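## Task

Coil the red wire around the reel as one strand turning in a single direction with no reversal, until the combined length still off the reel is less than one flange radius. Wire counts as wound only when it lies between the two flanges, not beyond their rims and not inside the central hole. At the end the reel must lie flat and rest entirely on the table.

## Robot and tools

Robot: two 6-joint arms, left_arm and right_arm, each with a parallel two-finger gripper and a wrist camera. Fixed cameras are cam_high and cam_low; the wrist cameras are cam_left_wrist and cam_right_wrist, all 672x504 pixels.

Frames. The scene frame has its origin at table-top height, halfway between the nominal arm bases, +z up, +x out over the table, and left_arm on the +y side (this is not the image left). Actual bases: left_arm at (-0.031, +0.366, 0) m, right_arm at (+0.043, -0.236, 0) m, each turned slightly about z. Every hand pose, target, velocity and wrist-camera pose in results is given in that arm's own base frame; fixed cameras and the table use the scene frame. The gripper's fingers point along its own +z and close along its y. end_effector_position is the point between the pads, roughly 1 cm behind the tips. Reported positions and orientations may be a few centimetres off, more when the arm is stretched.

Command rows. A row is always 14 numbers, each between -1 and 1, covering both arms even if one is idle: dx, dy, dz, rx, ry, rz, opening for left_arm, then the same seven for right_arm. The first six per arm are an offset (not a pose) from that arm's Hand target as it was when the action or move began, along that arm's base axes; 1.0 equals 0.6 m of travel or 180 degrees. rx, ry, rz form a single rotation vector, turning about the Hand target's point. Offsets never chain between rows: each row is measured from the same starting Hand target, but a new call starts from the updated one, so sending the same offset twice moves twice. Opening is absolute: +1 fully open (0.094 m), -1 closed. Writing 0 for opening is a real command, so repeat the current opening to keep a grip. Six zeros for an arm re-request its Hand target.

Tools.
execute_actions(actions, cameras): actions is a list of up to 15 actions; each action is a list of up to 15 rows at 1/30 s each, and the last row is held to fill 15 steps (0.5 s). cameras lists camera names, ["all"] or []; omitted means all images only when actions is empty. An unknown camera name voids the call. An empty list returns state and images.
move(target, speed, blend, opening_speed, grip_force, blocking, cameras): target is one 14-number row or a list of up to 15 rows, every row an offset from the same starting Hand targets. The grippers go in straight lines, all finishing together, capped at 10 s. speed is m/s, 0.002 to 2.9 (default 0.25), one value or one per target; rotation is capped at twice that in rad/s. blend (m) rounds corners between listed targets; 0 stops at each. opening_speed is per second on the -1..+1 scale, at least 0.2. grip_force is newtons per pad, 10 to 50, per arm or shared, and persists; lower forces close slowly. blocking=false returns after about 0.5 s while motion continues. Moves do not avoid obstacles or the other arm, and grippers lag and overshoot more at speed. Route around an arm's own base rather than near it.
wait(seconds 0 to 10, cameras) lets time pass holding commands. stop(cameras) brakes a running move. zoom_image(camera, region [x0, y0, x1, y1], at most 504 by 504 px) enlarges part of a camera's newest image. read_manual(section "licences") returns licence text only. finished_scene(scene) ends the current scene irreversibly; pass its number.

Results. Each gives per-arm end_effector_position (m), end_effector_quat_wxyz, Hand target (your last commanded pose after clipping, which is what the next offset counts from), joint positions, velocities and torques, grip_measured (same scale as opening, may read about 2.5 mm wide when empty), Tool commands, and motor temperatures. A move adds a line such as done, off_target, moving, held or fault, plus limits (paced = command clipped, held = steps withheld). done means within 10 mm and 2 degrees; neither done nor off_target tells you about contact. Arms often rest a few cm short of target from friction or weight; send the missing distance as a further offset. Orientation commands are clipped to 40 degrees from the current one per step.

Cautions. Do not drop the reel or wire or let anything leave the table; anything left off the table fails the task. Avoid fast impacts, hard presses on the table or fixed objects, and any contact between the two arms or their grippers and wrist cameras. A blocked arm keeps pushing until commanded back past its gripper. Stretched or straining arms heat up: MOTOR HOT appears at 75 °C, and at 90 °C the arm folds and stops working. Close slowly on deformable items; release by commanding an opening well above grip_measured. Objects may occasionally be nudged by an outside disturbance.

Each tool is called after "Request:" as name(argument=value, ...) on one line, values as JSON.

## Session

Request:
execute_actions(actions=[])

Scene clock: 0.00 s.
left_arm: end_effector_position=(+0.3939, +0.0183, +0.0938) grip_measured=+1.000 end_effector_quat_wxyz=(+0.562, -0.063, +0.824, +0.024) | right_arm: end_effector_position=(+0.4005, -0.0469, +0.1105) grip_measured=+1.000 end_effector_quat_wxyz=(+0.589, +0.106, +0.792, -0.123)
Joint positions: left_arm=[-0.012 1.508 0.377 0.753 -0.123 -0.082 0.094] | right_arm=[0.041 1.564 0.399 0.865 0.364 0.036 0.094]
Joint velocities: within noise
Joint torques (N m): no reading
Motor temperatures (°C): left_arm=[28 30 32 27 23 25 25] | right_arm=[24 29 28 32 23 25 23]
Heat: left arm: 32 °C; right arm: 32 °C.
Hand target: left_arm +0.3970, +0.0184, +0.1017; +0.572, -0.064, +0.818, +0.024 | right_arm +0.4009, -0.0472, +0.1117; +0.589, +0.106, +0.792, -0.124
Tool commands: left_gripper/opening=+1.0 right_gripper/opening=+1.0

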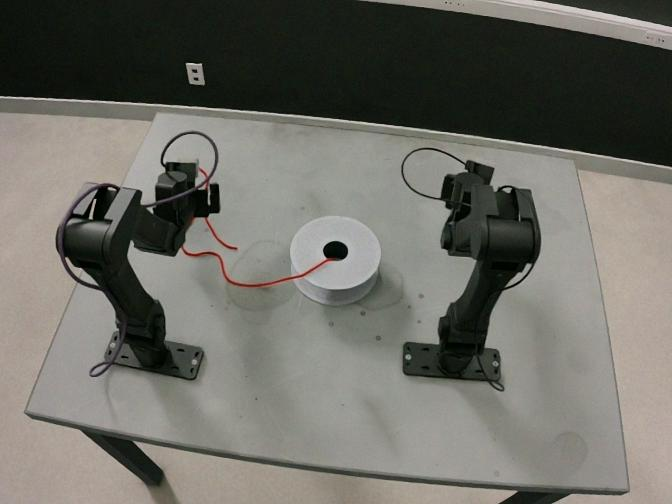

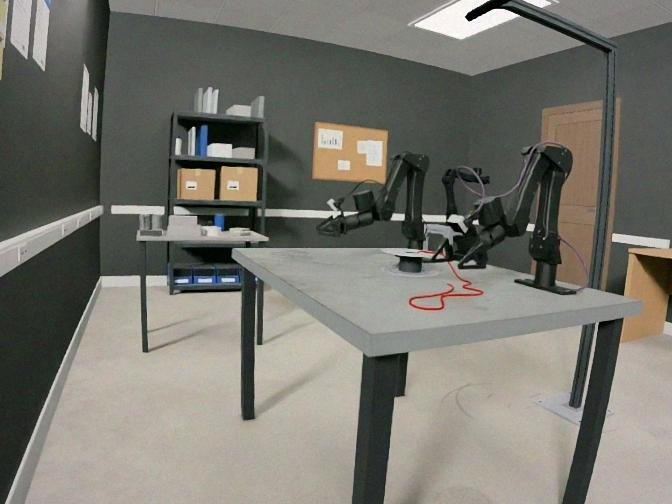

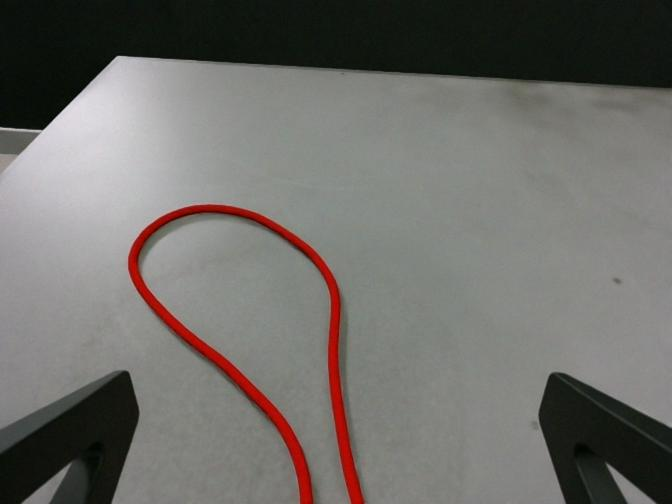

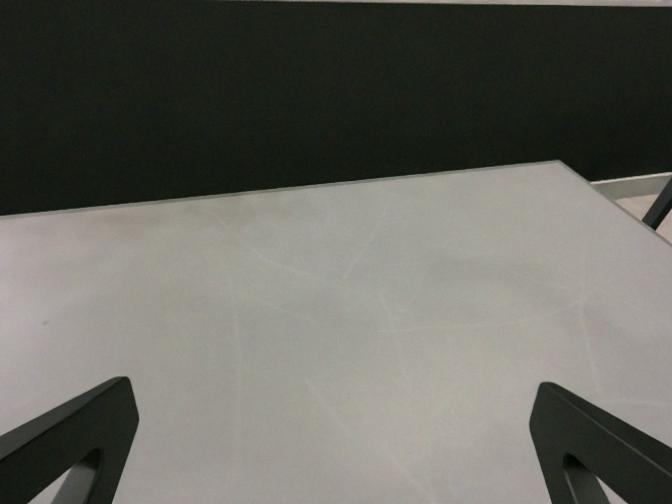

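Request:
zoom_image(camera="cam_high", region=[150, 140, 420, 342])

Request:
zoom_image(camera="cam_low", region=[360, 200, 520, 320])

Scaled by 1.867 from the camera's 672x504 image, which has a finer 960x720 frame.

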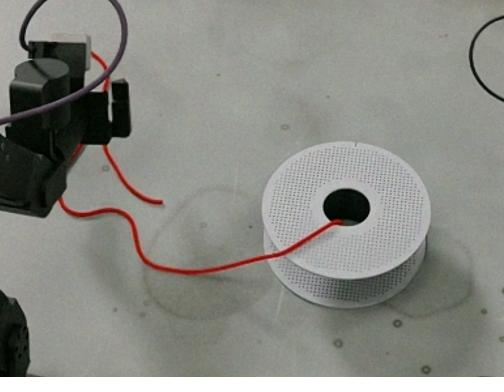

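Scaled by 3.150 from the camera's 672x504 image, which has a finer 960x720 frame.

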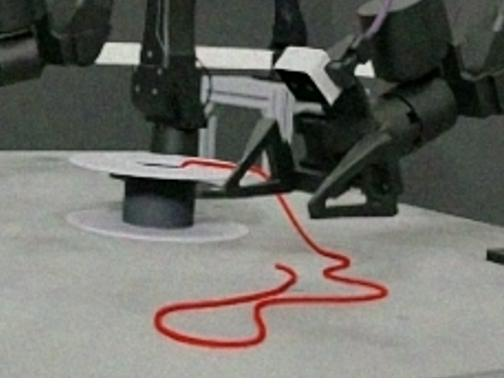

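Request:
move(target=[-0.442,-0.384,0.247,0.072,0.127,-0.361,1,0,0,0,0,0,0,1], cameras=["all"])

Scene clock: 16.17 s.
left_arm: end_effector_position=(+0.1319, -0.2108, +0.2395) grip_measured=+1.000 end_effector_quat_wxyz=(+0.326, +0.451, +0.811, -0.182) | right_arm: end_effector_position=(+0.4005, -0.0469, +0.1105) grip_measured=+1.000 end_effector_quat_wxyz=(+0.589, +0.106, +0.792, -0.123)
Joint positions: left_arm=[-1.015 0.849 1.033 -0.991 0.002 0.001 0.094] | right_arm=[0.041 1.564 0.399 0.865 0.364 0.036 0.094]
Joint torques (N m): left_arm=[-0.64 0.02 9.16 1.27 -0.09 -0.09] | right_arm=[-0.06 -6.93 6.72 1.82 0.07 0.01]
Heat: left arm: 33 °C; right arm: 34 °C.
Hand target: left_arm +0.1319, -0.2120, +0.2498; +0.334, +0.448, +0.808, -0.186 | right_arm +0.4009, -0.0472, +0.1117; +0.589, +0.106, +0.792, -0.124
Off the commanded pose: left_arm 0.010 m, 1 deg | right_arm 0.001 m, 0 deg.
move: done

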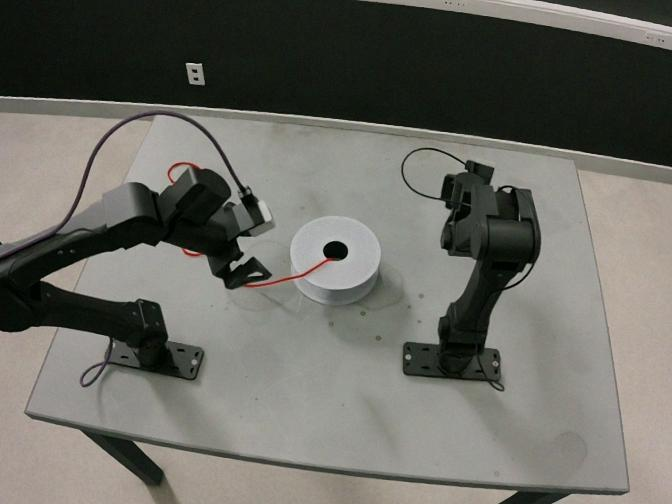

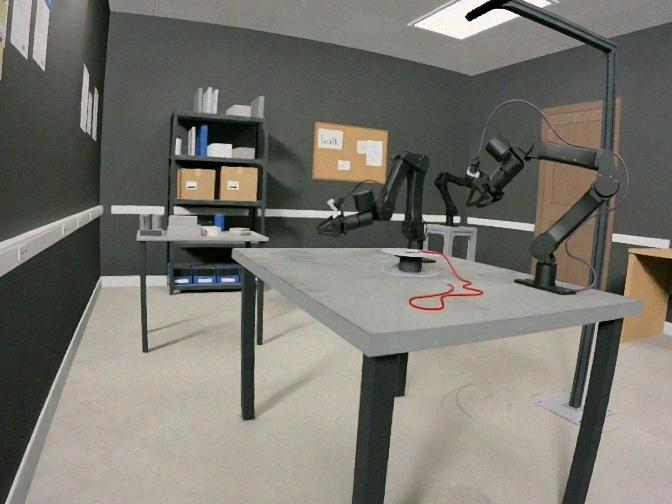

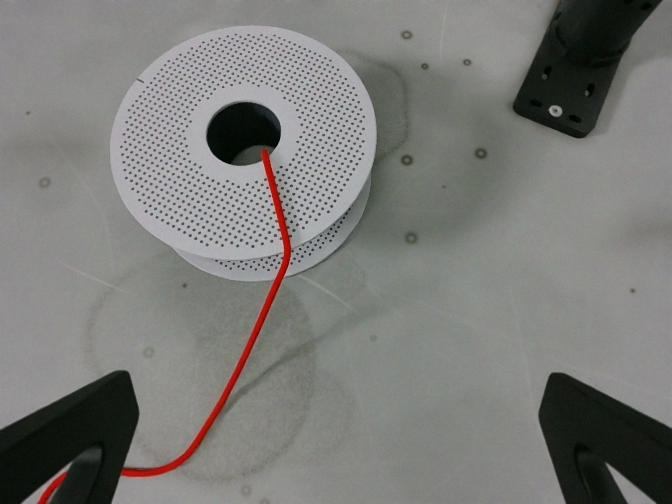

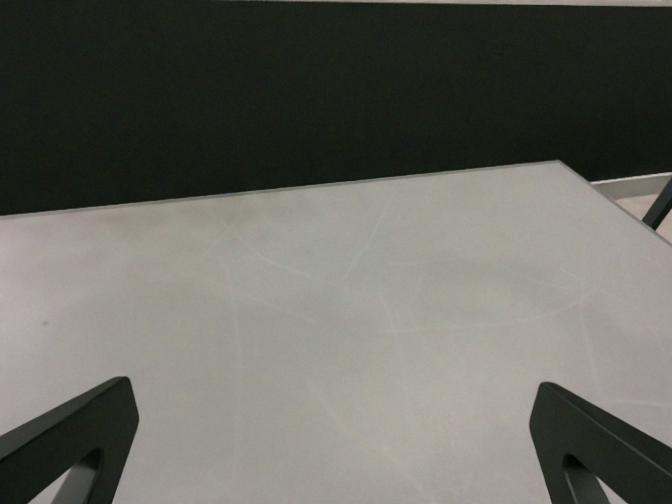

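Request:
zoom_image(camera="cam_left_wrist", region=[100, 20, 390, 290])

Request:
zoom_image(camera="cam_left_wrist", region=[190, 80, 310, 180])

Scaled by 1.738 from the camera's 672x504 image, which has a finer 960x720 frame.

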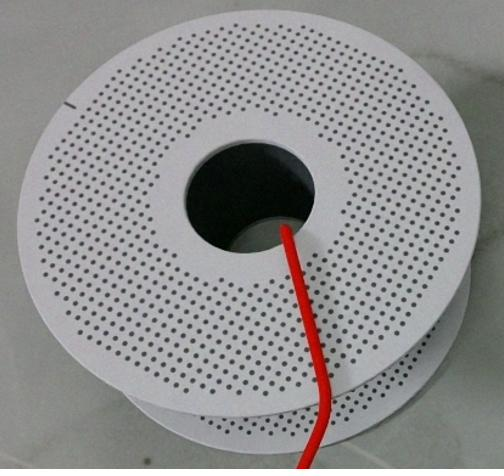

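Scaled by 4.200 from the camera's 672x504 image, which has a finer 960x720 frame.

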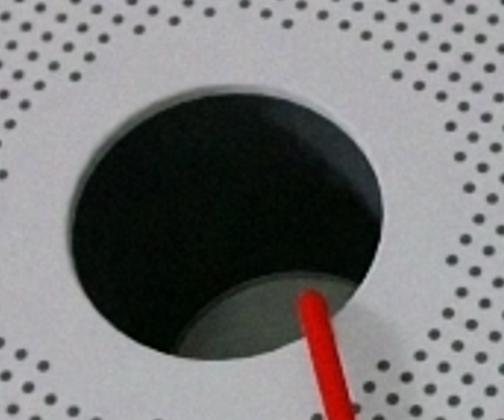

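Request:
move(target=[0.197,-0.173,-0.191,0,0,0.0722,-0.15,0,0,0,0,0,0,1], cameras=["cam_high","cam_left_wrist"])

Scene clock: 50.67 s.
left_arm: end_effector_position=(+0.2410, -0.3110, +0.1253) grip_measured=-0.148 end_effector_quat_wxyz=(+0.336, +0.366, +0.856, -0.141) | right_arm: end_effector_position=(+0.4005, -0.0469, +0.1105) grip_measured=+1.000 end_effector_quat_wxyz=(+0.589, +0.106, +0.792, -0.123)
Joint positions: left_arm=[-0.964 1.428 0.906 -0.309 -0.11 -0.114 0.04] | right_arm=[0.041 1.564 0.399 0.865 0.364 0.036 0.094]
Joint torques (N m): left_arm=[0.65 -4.16 8.44 1.57 -0.17 -0.07] | right_arm=[-0.16 -7.05 6.67 1.83 0.08 0]
Heat: left arm: 34 °C; right arm: 36 °C.
Hand target: left_arm +0.2501, -0.3158, +0.1353; +0.353, +0.354, +0.853, -0.147 | right_arm +0.4009, -0.0472, +0.1117; +0.589, +0.106, +0.792, -0.124
Off the commanded pose: left_arm 0.014 m, 2 deg | right_arm 0.001 m, 0 deg.
move: off_target (left_arm)
Images, in order (width x height): cam_high 672x504, cam_left_wrist 672x504.

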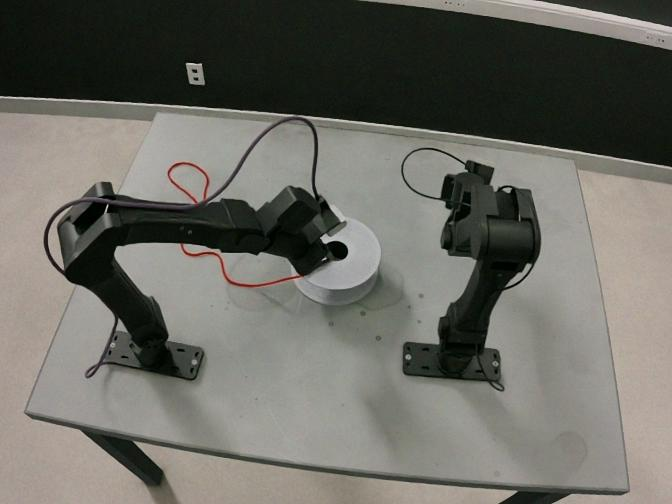

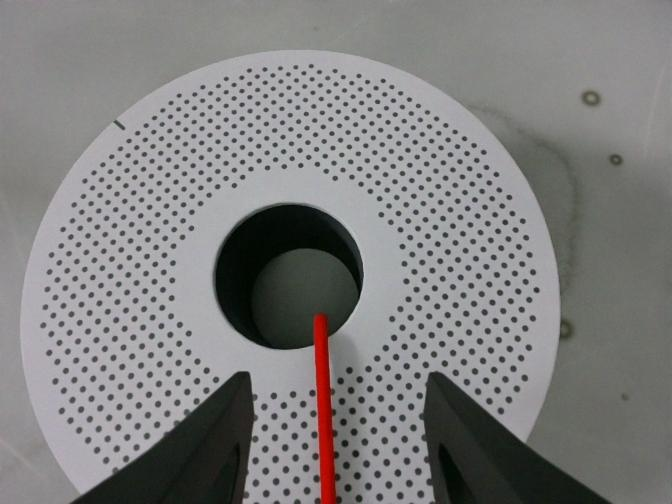

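Request:
move(target=[0,0,-0.053,0,0,0,-0.15,0,0,0,0,0,0,1], cameras=["cam_low","cam_left_wrist"], speed=0.1)

Request:
zoom_image(camera="cam_low", region=[370, 190, 500, 290])

Scene clock: 55.37 s.
left_arm: end_effector_position=(+0.2446, -0.3160, +0.1023) grip_measured=-0.148 end_effector_quat_wxyz=(+0.344, +0.364, +0.853, -0.146) | right_arm: end_effector_position=(+0.4005, -0.0469, +0.1105) grip_measured=+1.000 end_effector_quat_wxyz=(+0.589, +0.106, +0.792, -0.123)
Joint positions: left_arm=[-0.964 1.475 0.835 -0.17 -0.11 -0.114 0.04] | right_arm=[0.041 1.564 0.399 0.865 0.364 0.036 0.094]
Joint torques (N m): left_arm=[0.65 -4.41 6.12 1.6 -0.17 -0.06] | right_arm=[-0.08 -6.99 6.76 1.82 0.08 -0.01]
Heat: left arm: 34 °C; right arm: 36 °C.
Hand target: left_arm +0.2502, -0.3158, +0.1035; +0.353, +0.354, +0.853, -0.147 | right_arm +0.4009, -0.0472, +0.1117; +0.589, +0.106, +0.792, -0.124
Off the commanded pose: left_arm 0.006 m, 2 deg | right_arm 0.001 m, 0 deg.
move: done
Images, in order (width x height): cam_low 672x504, cam_left_wrist 672x504.

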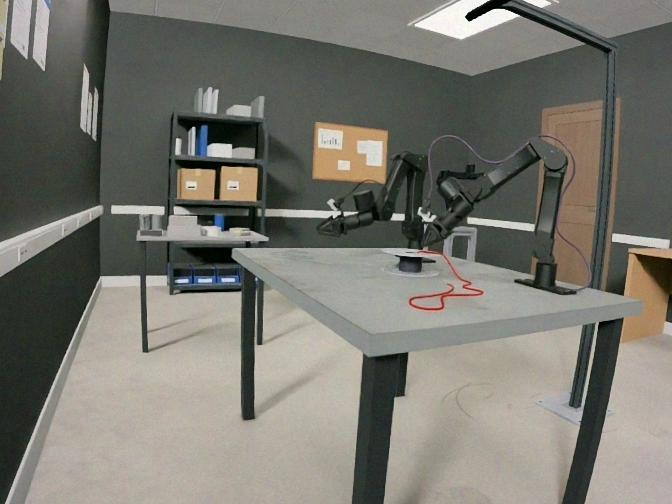

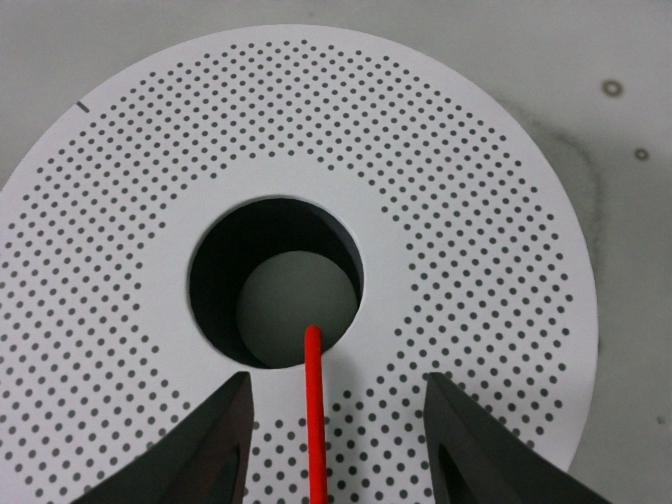

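Scaled by 3.877 from the camera's 672x504 image, which has a finer 960x720 frame.

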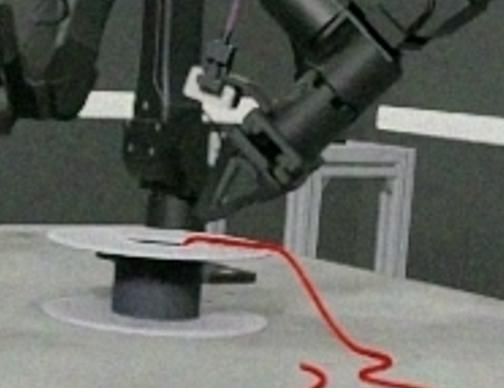

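Request:
move(target=[0.005,-0.005,-0.025,0,0,0,-0.3,0,0,0,0,0,0,1], cameras=["cam_low","cam_left_wrist"], speed=0.05)

Request:
zoom_image(camera="cam_low", region=[370, 220, 450, 280])

Scene clock: 57.20 s.
left_arm: end_effector_position=(+0.2474, -0.3201, +0.0889) grip_measured=-0.298 end_effector_quat_wxyz=(+0.346, +0.363, +0.852, -0.148) | right_arm: end_effector_position=(+0.4005, -0.0469, +0.1105) grip_measured=+1.000 end_effector_quat_wxyz=(+0.589, +0.106, +0.792, -0.123)
Joint positions: left_arm=[-0.964 1.517 0.812 -0.1 -0.11 -0.115 0.033] | right_arm=[0.041 1.564 0.399 0.865 0.364 0.036 0.094]
Joint torques (N m): left_arm=[0.87 -4.48 5.82 1.59 -0.14 -0.05] | right_arm=[-0.08 -6.95 6.71 1.83 0.07 -0.01]
Heat: left arm: 34 °C; right arm: 36 °C.
Hand target: left_arm +0.2532, -0.3188, +0.0886; +0.353, +0.354, +0.853, -0.147 | right_arm +0.4009, -0.0472, +0.1117; +0.589, +0.106, +0.792, -0.124
Off the commanded pose: left_arm 0.006 m, 1 deg | right_arm 0.001 m, 0 deg.
move: done
Images, in order (width x height): cam_low 672x504, cam_left_wrist 672x504.

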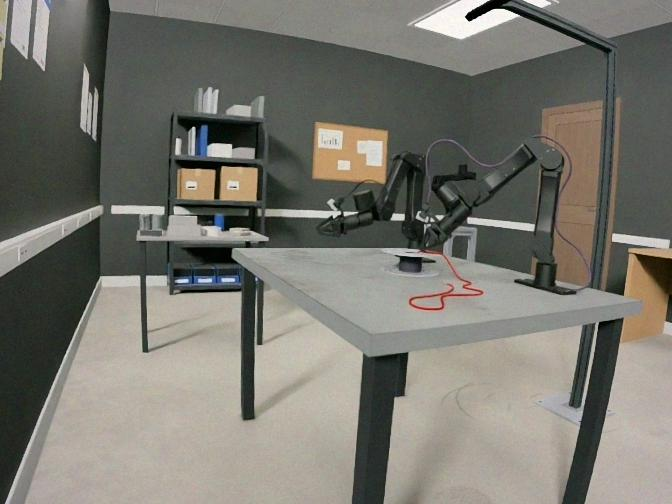

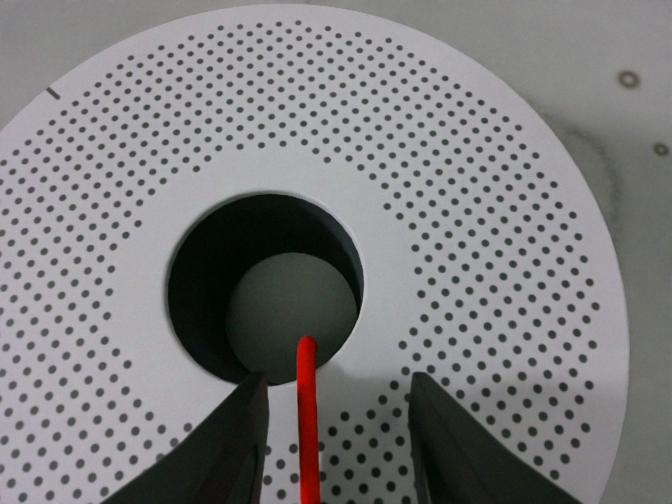

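Scaled by 6.300 from the camera's 672x504 image, which has a finer 960x720 frame.

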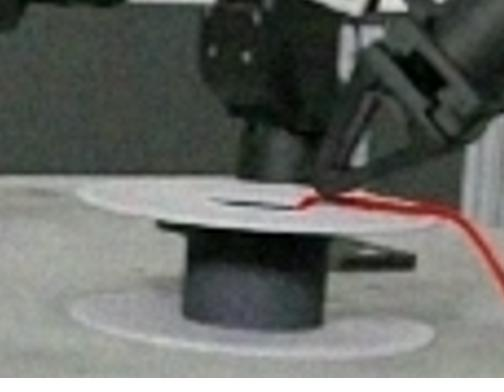

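Request:
move(target=[[0.0075,0.007,-0.006,0,0,0,-0.3,0,0,0,0,0,0,1],[0.0075,0.007,-0.006,0,0,0,-0.95,0,0,0,0,0,0,1]], cameras=["cam_low","cam_left_wrist"], speed=0.05, grip_force=[20,50])

Request:
zoom_image(camera="cam_low", region=[370, 220, 450, 280])

Scene clock: 62.27 s.
left_arm: end_effector_position=(+0.2544, -0.3146, +0.0876) grip_measured=-0.944 end_effector_quat_wxyz=(+0.350, +0.354, +0.855, -0.147) | right_arm: end_effector_position=(+0.4005, -0.0469, +0.1105) grip_measured=+1.000 end_effector_quat_wxyz=(+0.589, +0.106, +0.792, -0.123)
Joint positions: left_arm=[-0.94 1.517 0.8 -0.081 -0.106 -0.112 0.003] | right_arm=[0.041 1.564 0.399 0.865 0.364 0.036 0.094]
Joint torques (N m): left_arm=[0.66 -4.14 5.72 1.61 -0.03 0.07] | right_arm=[-0.1 -7.01 6.68 1.84 0.06 -0.02]
Heat: left arm: 34 °C; right arm: 36 °C.
Hand target: left_arm +0.2577, -0.3146, +0.0849; +0.353, +0.354, +0.853, -0.147 | right_arm +0.4009, -0.0472, +0.1117; +0.589, +0.106, +0.792, -0.124
Off the commanded pose: left_arm 0.004 m, 0 deg | right_arm 0.001 m, 0 deg.
grip_force (N): 20, 50
move: done
Images, in order (width x height): cam_low 672x504, cam_left_wrist 672x504.

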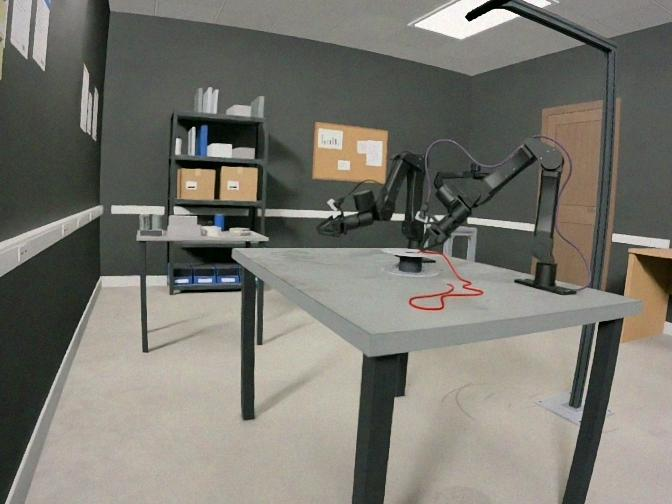

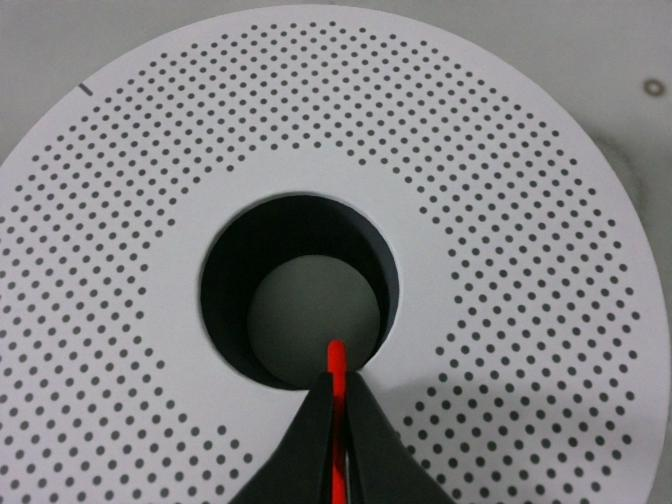

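Scaled by 6.300 from the camera's 672x504 image, which has a finer 960x720 frame.

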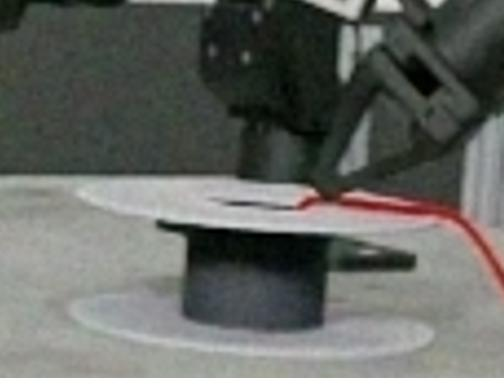

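Request:
move(target=[0,0,0.05,0,0,0,-1,0,0,0,0,0,0,1], cameras=["cam_low","cam_left_wrist"], speed=0.1)

Request:
zoom_image(camera="cam_low", region=[370, 220, 450, 280])

Scene clock: 64.43 s.
left_arm: end_effector_position=(+0.2511, -0.3101, +0.0941) grip_measured=-0.965 end_effector_quat_wxyz=(+0.333, +0.358, +0.862, -0.136) | right_arm: end_effector_position=(+0.4005, -0.0469, +0.1105) grip_measured=+1.000 end_effector_quat_wxyz=(+0.589, +0.106, +0.792, -0.123)
Joint positions: left_arm=[-0.94 1.501 0.845 -0.186 -0.106 -0.112 0.002] | right_arm=[0.041 1.564 0.399 0.865 0.364 0.036 0.094]
Joint torques (N m): left_arm=[0.68 -6.87 9.1 1.24 -0.04 0.07] | right_arm=[-0.08 -6.97 6.74 1.84 0.06 0]
Heat: left arm: 34 °C; right arm: 36 °C.
Hand target: left_arm +0.2577, -0.3146, +0.1150; +0.353, +0.354, +0.853, -0.147 | right_arm +0.4009, -0.0472, +0.1117; +0.589, +0.106, +0.792, -0.124
Off the commanded pose: left_arm 0.022 m, 3 deg | right_arm 0.001 m, 0 deg.
grip_force (N): 20, 50
move: off_target (left_arm)
Images, in order (width x height): cam_low 672x504, cam_left_wrist 672x504.

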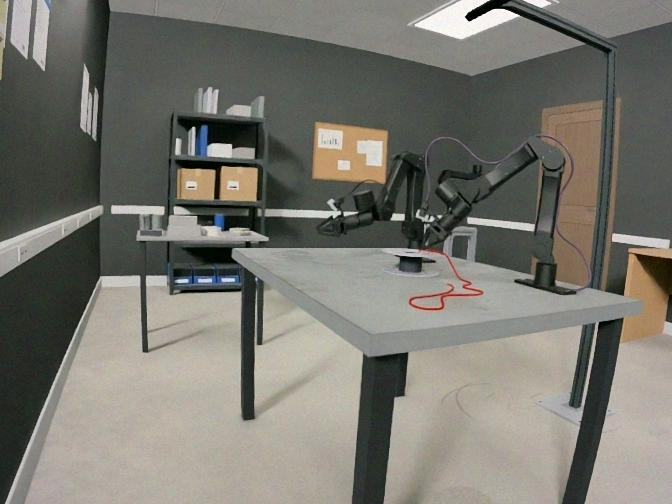

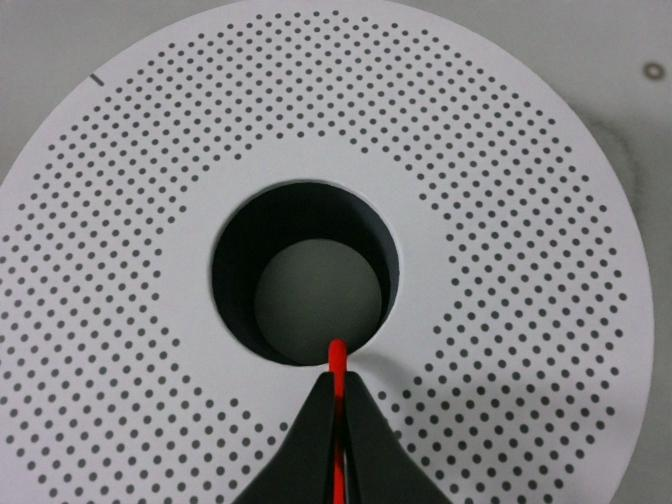

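Scaled by 6.300 from the camera's 672x504 image, which has a finer 960x720 frame.

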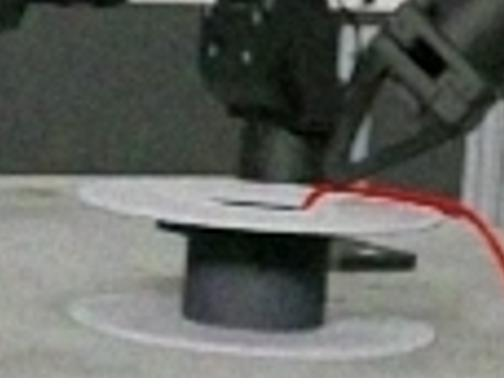

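Request:
move(target=[0.03,-0.0123,0,0.177,0.177,0,-1,0,0,0,0,0,0,1], cameras=["cam_high","cam_low","cam_left_wrist"], speed=0.1)

Request:
zoom_image(camera="cam_low", region=[370, 220, 450, 280])

Scene clock: 71.30 s.
left_arm: end_effector_position=(+0.2723, -0.3215, +0.1127) grip_measured=-0.965 end_effector_quat_wxyz=(+0.000, +0.383, +0.924, +0.003) | right_arm: end_effector_position=(+0.4005, -0.0469, +0.1105) grip_measured=+1.000 end_effector_quat_wxyz=(+0.589, +0.106, +0.792, -0.123)
Joint positions: left_arm=[-0.872 2.181 2.054 -1.445 -0.005 -0.086 0.002] | right_arm=[0.041 1.564 0.399 0.865 0.364 0.036 0.094]
Joint torques (N m): left_arm=[0.68 -8.49 8.42 -0.02 0.07 0.07] | right_arm=[-0.06 -6.93 6.78 1.84 0.07 0]
Motor temperatures (°C): left_arm=[28 31 34 30 23 25 25] | right_arm=[24 30 28 37 23 25 23]
Heat: left arm: 34 °C; right arm: 37 °C.
Hand target: left_arm +0.2756, -0.3220, +0.1149; -0.001, +0.383, +0.924, +0.000 | right_arm +0.4009, -0.0472, +0.1117; +0.589, +0.106, +0.792, -0.124
Off the commanded pose: left_arm 0.004 m, 0 deg | right_arm 0.001 m, 0 deg.
grip_force (N): 20, 50
move: done
Images, in order (width x height): cam_high 672x504, cam_low 672x504, cam_left_wrist 672x504.

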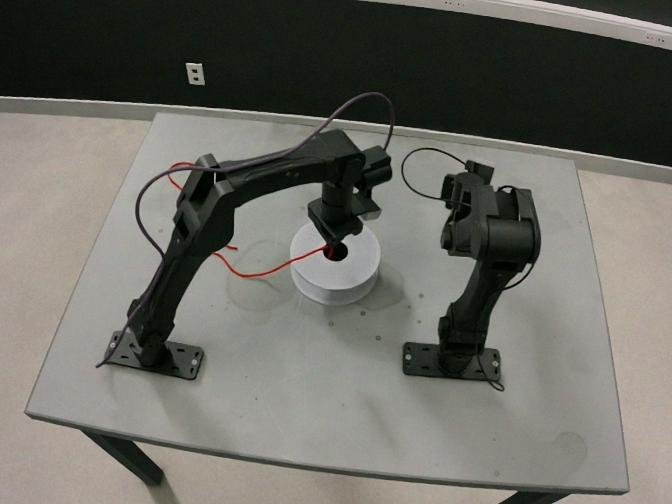

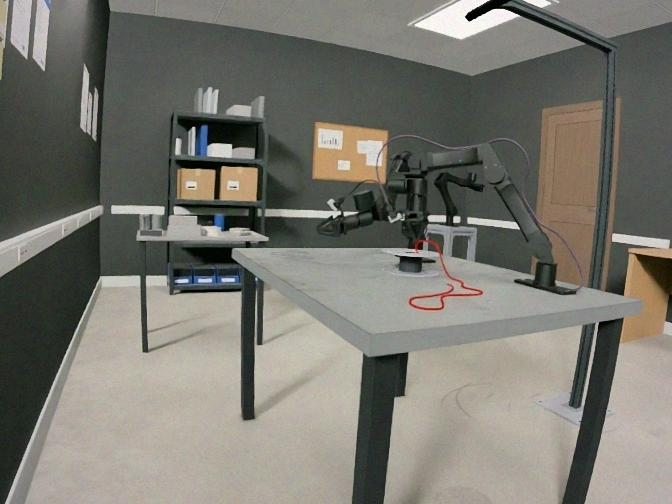

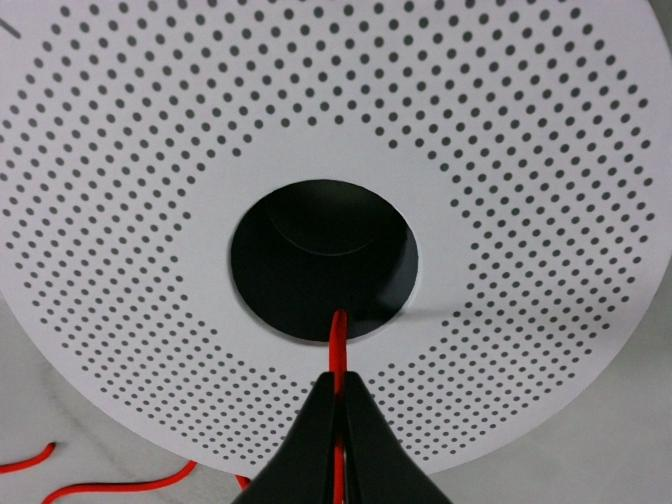

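Scaled by 6.300 from the camera's 672x504 image, which has a finer 960x720 frame.

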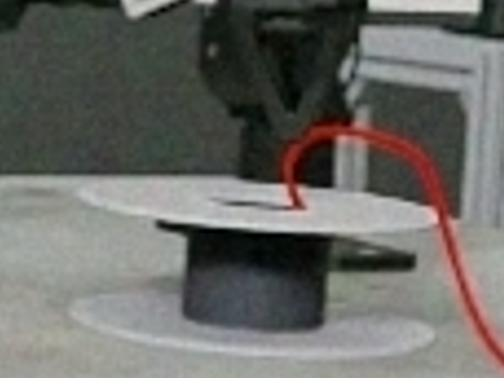

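Request:
move(target=[[0.0085,-0.0085,0,0,0,0,-1,0,0,0,0,0,0,1],[0.0085,-0.0085,-0.055,0,0,0,-1,0,0,0,0,0,0,1]], cameras=["cam_high","cam_low","cam_left_wrist"], speed=0.06)

Request:
zoom_image(camera="cam_low", region=[370, 220, 450, 280])

Scene clock: 74.73 s.
left_arm: end_effector_position=(+0.2770, -0.3271, +0.0834) grip_measured=-0.965 end_effector_quat_wxyz=(-0.004, +0.384, +0.923, +0.005) | right_arm: end_effector_position=(+0.4005, -0.0469, +0.1105) grip_measured=+1.000 end_effector_quat_wxyz=(+0.589, +0.106, +0.792, -0.123)
Joint positions: left_arm=[-0.872 2.219 1.998 -1.361 -0.005 -0.085 0.002] | right_arm=[0.041 1.564 0.399 0.865 0.364 0.036 0.094]
Joint torques (N m): left_arm=[0.77 -9.59 5.23 0.23 0.06 0.07] | right_arm=[-0.08 -6.89 6.69 1.84 0.06 0]
Heat: left arm: 34 °C; right arm: 37 °C.
Hand target: left_arm +0.2807, -0.3271, +0.0818; -0.001, +0.383, +0.924, +0.000 | right_arm +0.4009, -0.0472, +0.1117; +0.589, +0.106, +0.792, -0.124
Off the commanded pose: left_arm 0.004 m, 1 deg | right_arm 0.001 m, 0 deg.
grip_force (N): 20, 50
move: done
Images, in order (width x height): cam_high 672x504, cam_low 672x504, cam_left_wrist 672x504.

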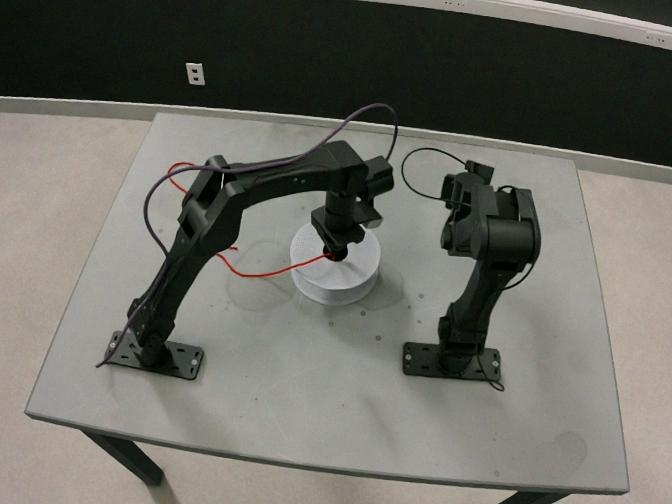

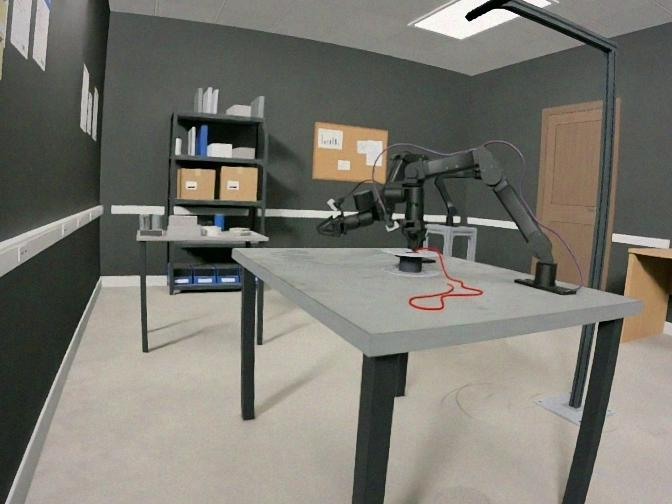

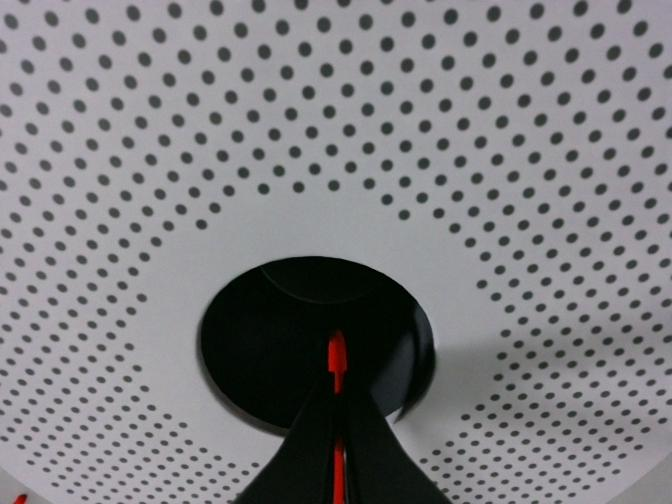

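Scaled by 6.300 from the camera's 672x504 image, which has a finer 960x720 frame.

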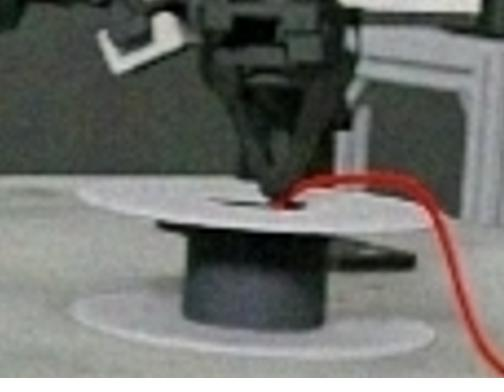

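Request:
move(target=[-0.003,0.003,-0.04,0,0,0,-1,0,0,0,0,0,0,1], cameras=["cam_high","cam_low","cam_left_wrist"], speed=0.05)

Request:
zoom_image(camera="cam_low", region=[370, 220, 450, 280])

Scene clock: 77.07 s.
left_arm: end_effector_position=(+0.2776, -0.3280, +0.0575) grip_measured=-0.965 end_effector_quat_wxyz=(-0.001, +0.384, +0.923, +0.002) | right_arm: end_effector_position=(+0.4005, -0.0469, +0.1105) grip_measured=+1.000 end_effector_quat_wxyz=(+0.589, +0.106, +0.792, -0.123)
Joint positions: left_arm=[-0.872 2.219 1.896 -1.251 -0.004 -0.085 0.002] | right_arm=[0.041 1.564 0.399 0.865 0.364 0.036 0.094]
Joint torques (N m): left_arm=[0.57 -10.13 4.78 0.14 0.05 0.07] | right_arm=[-0.02 -6.99 6.72 1.85 0.05 0.01]
Heat: left arm: 34 °C; right arm: 37 °C.
Hand target: left_arm +0.2789, -0.3253, +0.0578; -0.001, +0.383, +0.924, +0.000 | right_arm +0.4009, -0.0472, +0.1117; +0.589, +0.106, +0.792, -0.124
Off the commanded pose: left_arm 0.003 m, 0 deg | right_arm 0.001 m, 0 deg.
grip_force (N): 20, 50
move: done
Images, in order (width x height): cam_high 672x504, cam_low 672x504, cam_left_wrist 672x504.

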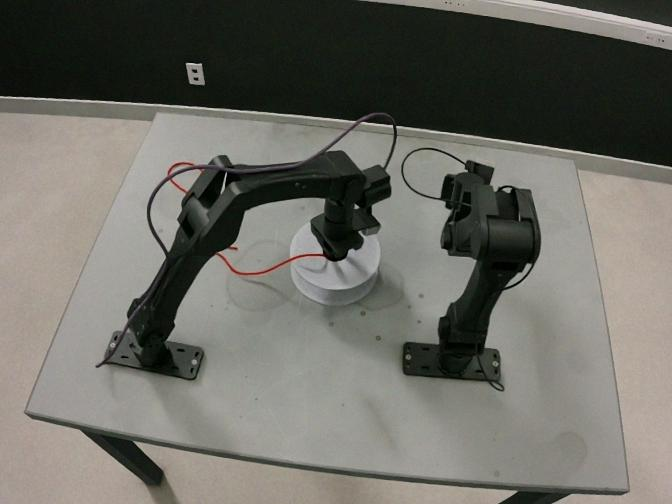

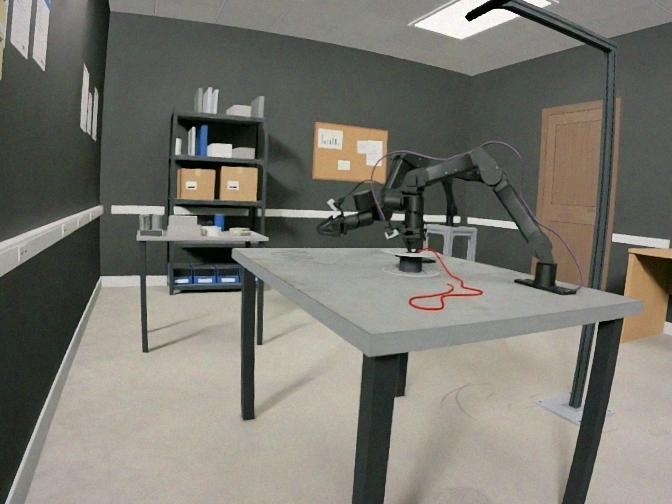

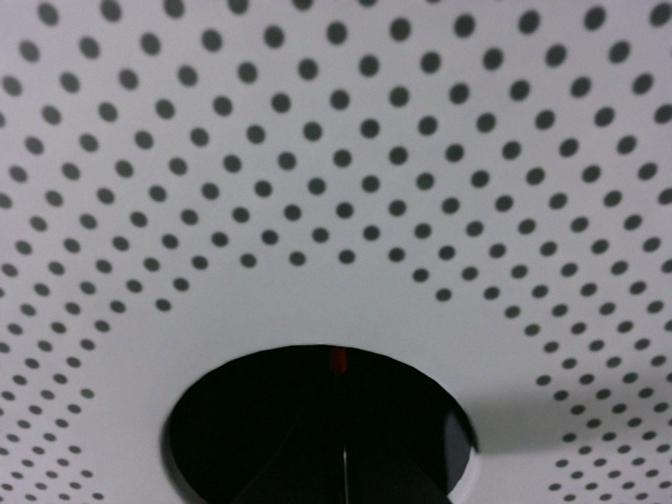

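Scaled by 6.300 from the camera's 672x504 image, which has a finer 960x720 frame.

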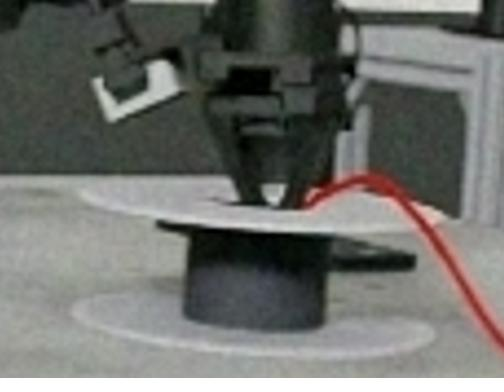

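Request:
move(target=[[0,0,0,0,0,0,-0.7,0,0,0,0,0,0,1],[0,0,0,0,0,0,-0.7,0,0,0,0,0,0,1],[-0.02,0.02,0.12,0,0,0,-0.7,0,0,0,0,0,0,1]], cameras=["cam_high","cam_low","cam_left_wrist"], speed=0.05, opening_speed=0.5)

Request:
zoom_image(camera="cam_low", region=[370, 220, 450, 280])

Scene clock: 81.43 s.
left_arm: end_effector_position=(+0.2643, -0.3110, +0.1068) grip_measured=-0.702 end_effector_quat_wxyz=(-0.024, +0.383, +0.923, +0.015) | right_arm: end_effector_position=(+0.4005, -0.0469, +0.1105) grip_measured=+1.000 end_effector_quat_wxyz=(+0.589, +0.106, +0.792, -0.123)
Joint positions: left_arm=[-0.871 2.181 2.029 -1.475 -0.004 -0.085 0.014] | right_arm=[0.041 1.564 0.399 0.865 0.364 0.036 0.094]
Joint torques (N m): left_arm=[0.28 -12.36 8.21 -0.09 0.05 0.04] | right_arm=[-0.08 -6.94 6.67 1.82 0.07 0.02]
Heat: left arm: 34 °C; right arm: 37 °C.
Hand target: left_arm +0.2669, -0.3133, +0.1299; -0.001, +0.383, +0.924, +0.000 | right_arm +0.4009, -0.0472, +0.1117; +0.589, +0.106, +0.792, -0.124
Off the commanded pose: left_arm 0.023 m, 3 deg | right_arm 0.001 m, 0 deg.
grip_force (N): 20, 50
move: off_target (left_arm)
Images, in order (width x height): cam_high 672x504, cam_low 672x504, cam_left_wrist 672x504.

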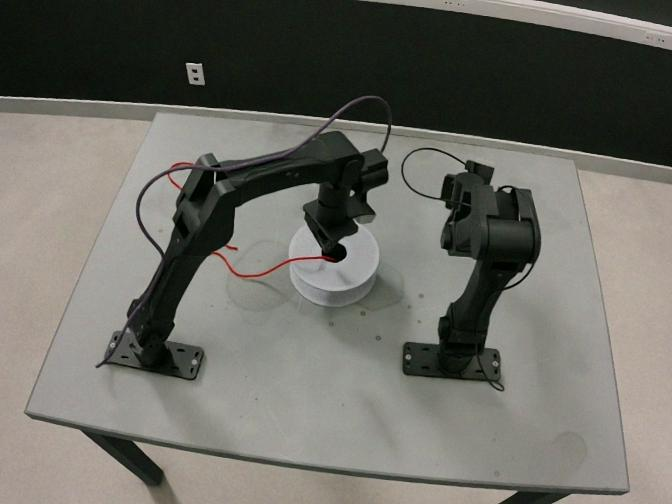

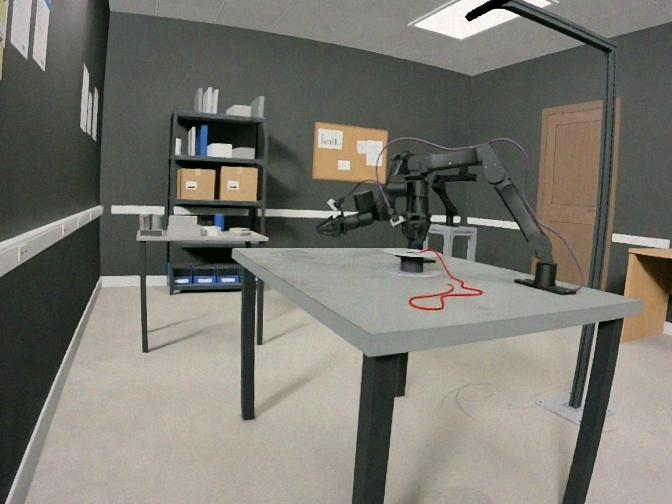

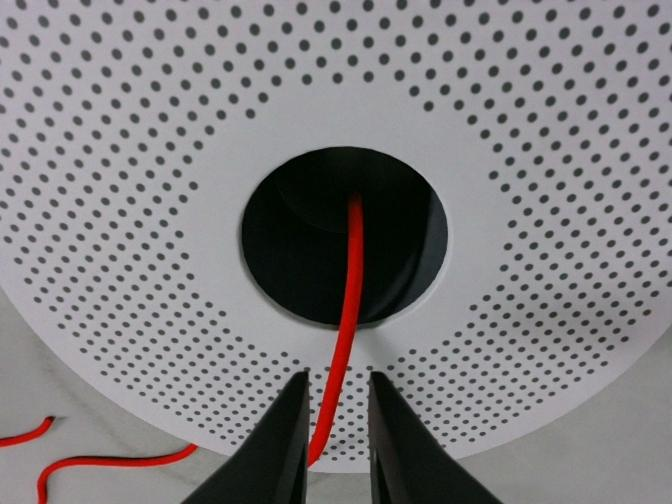

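Scaled by 6.300 from the camera's 672x504 image, which has a finer 960x720 frame.

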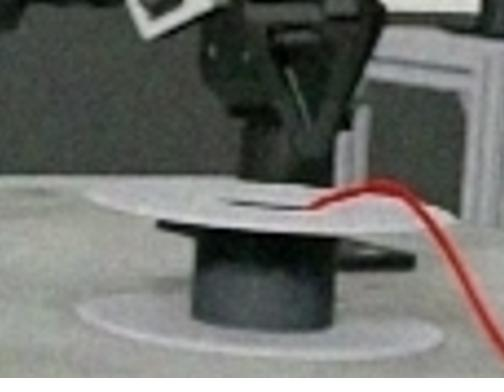

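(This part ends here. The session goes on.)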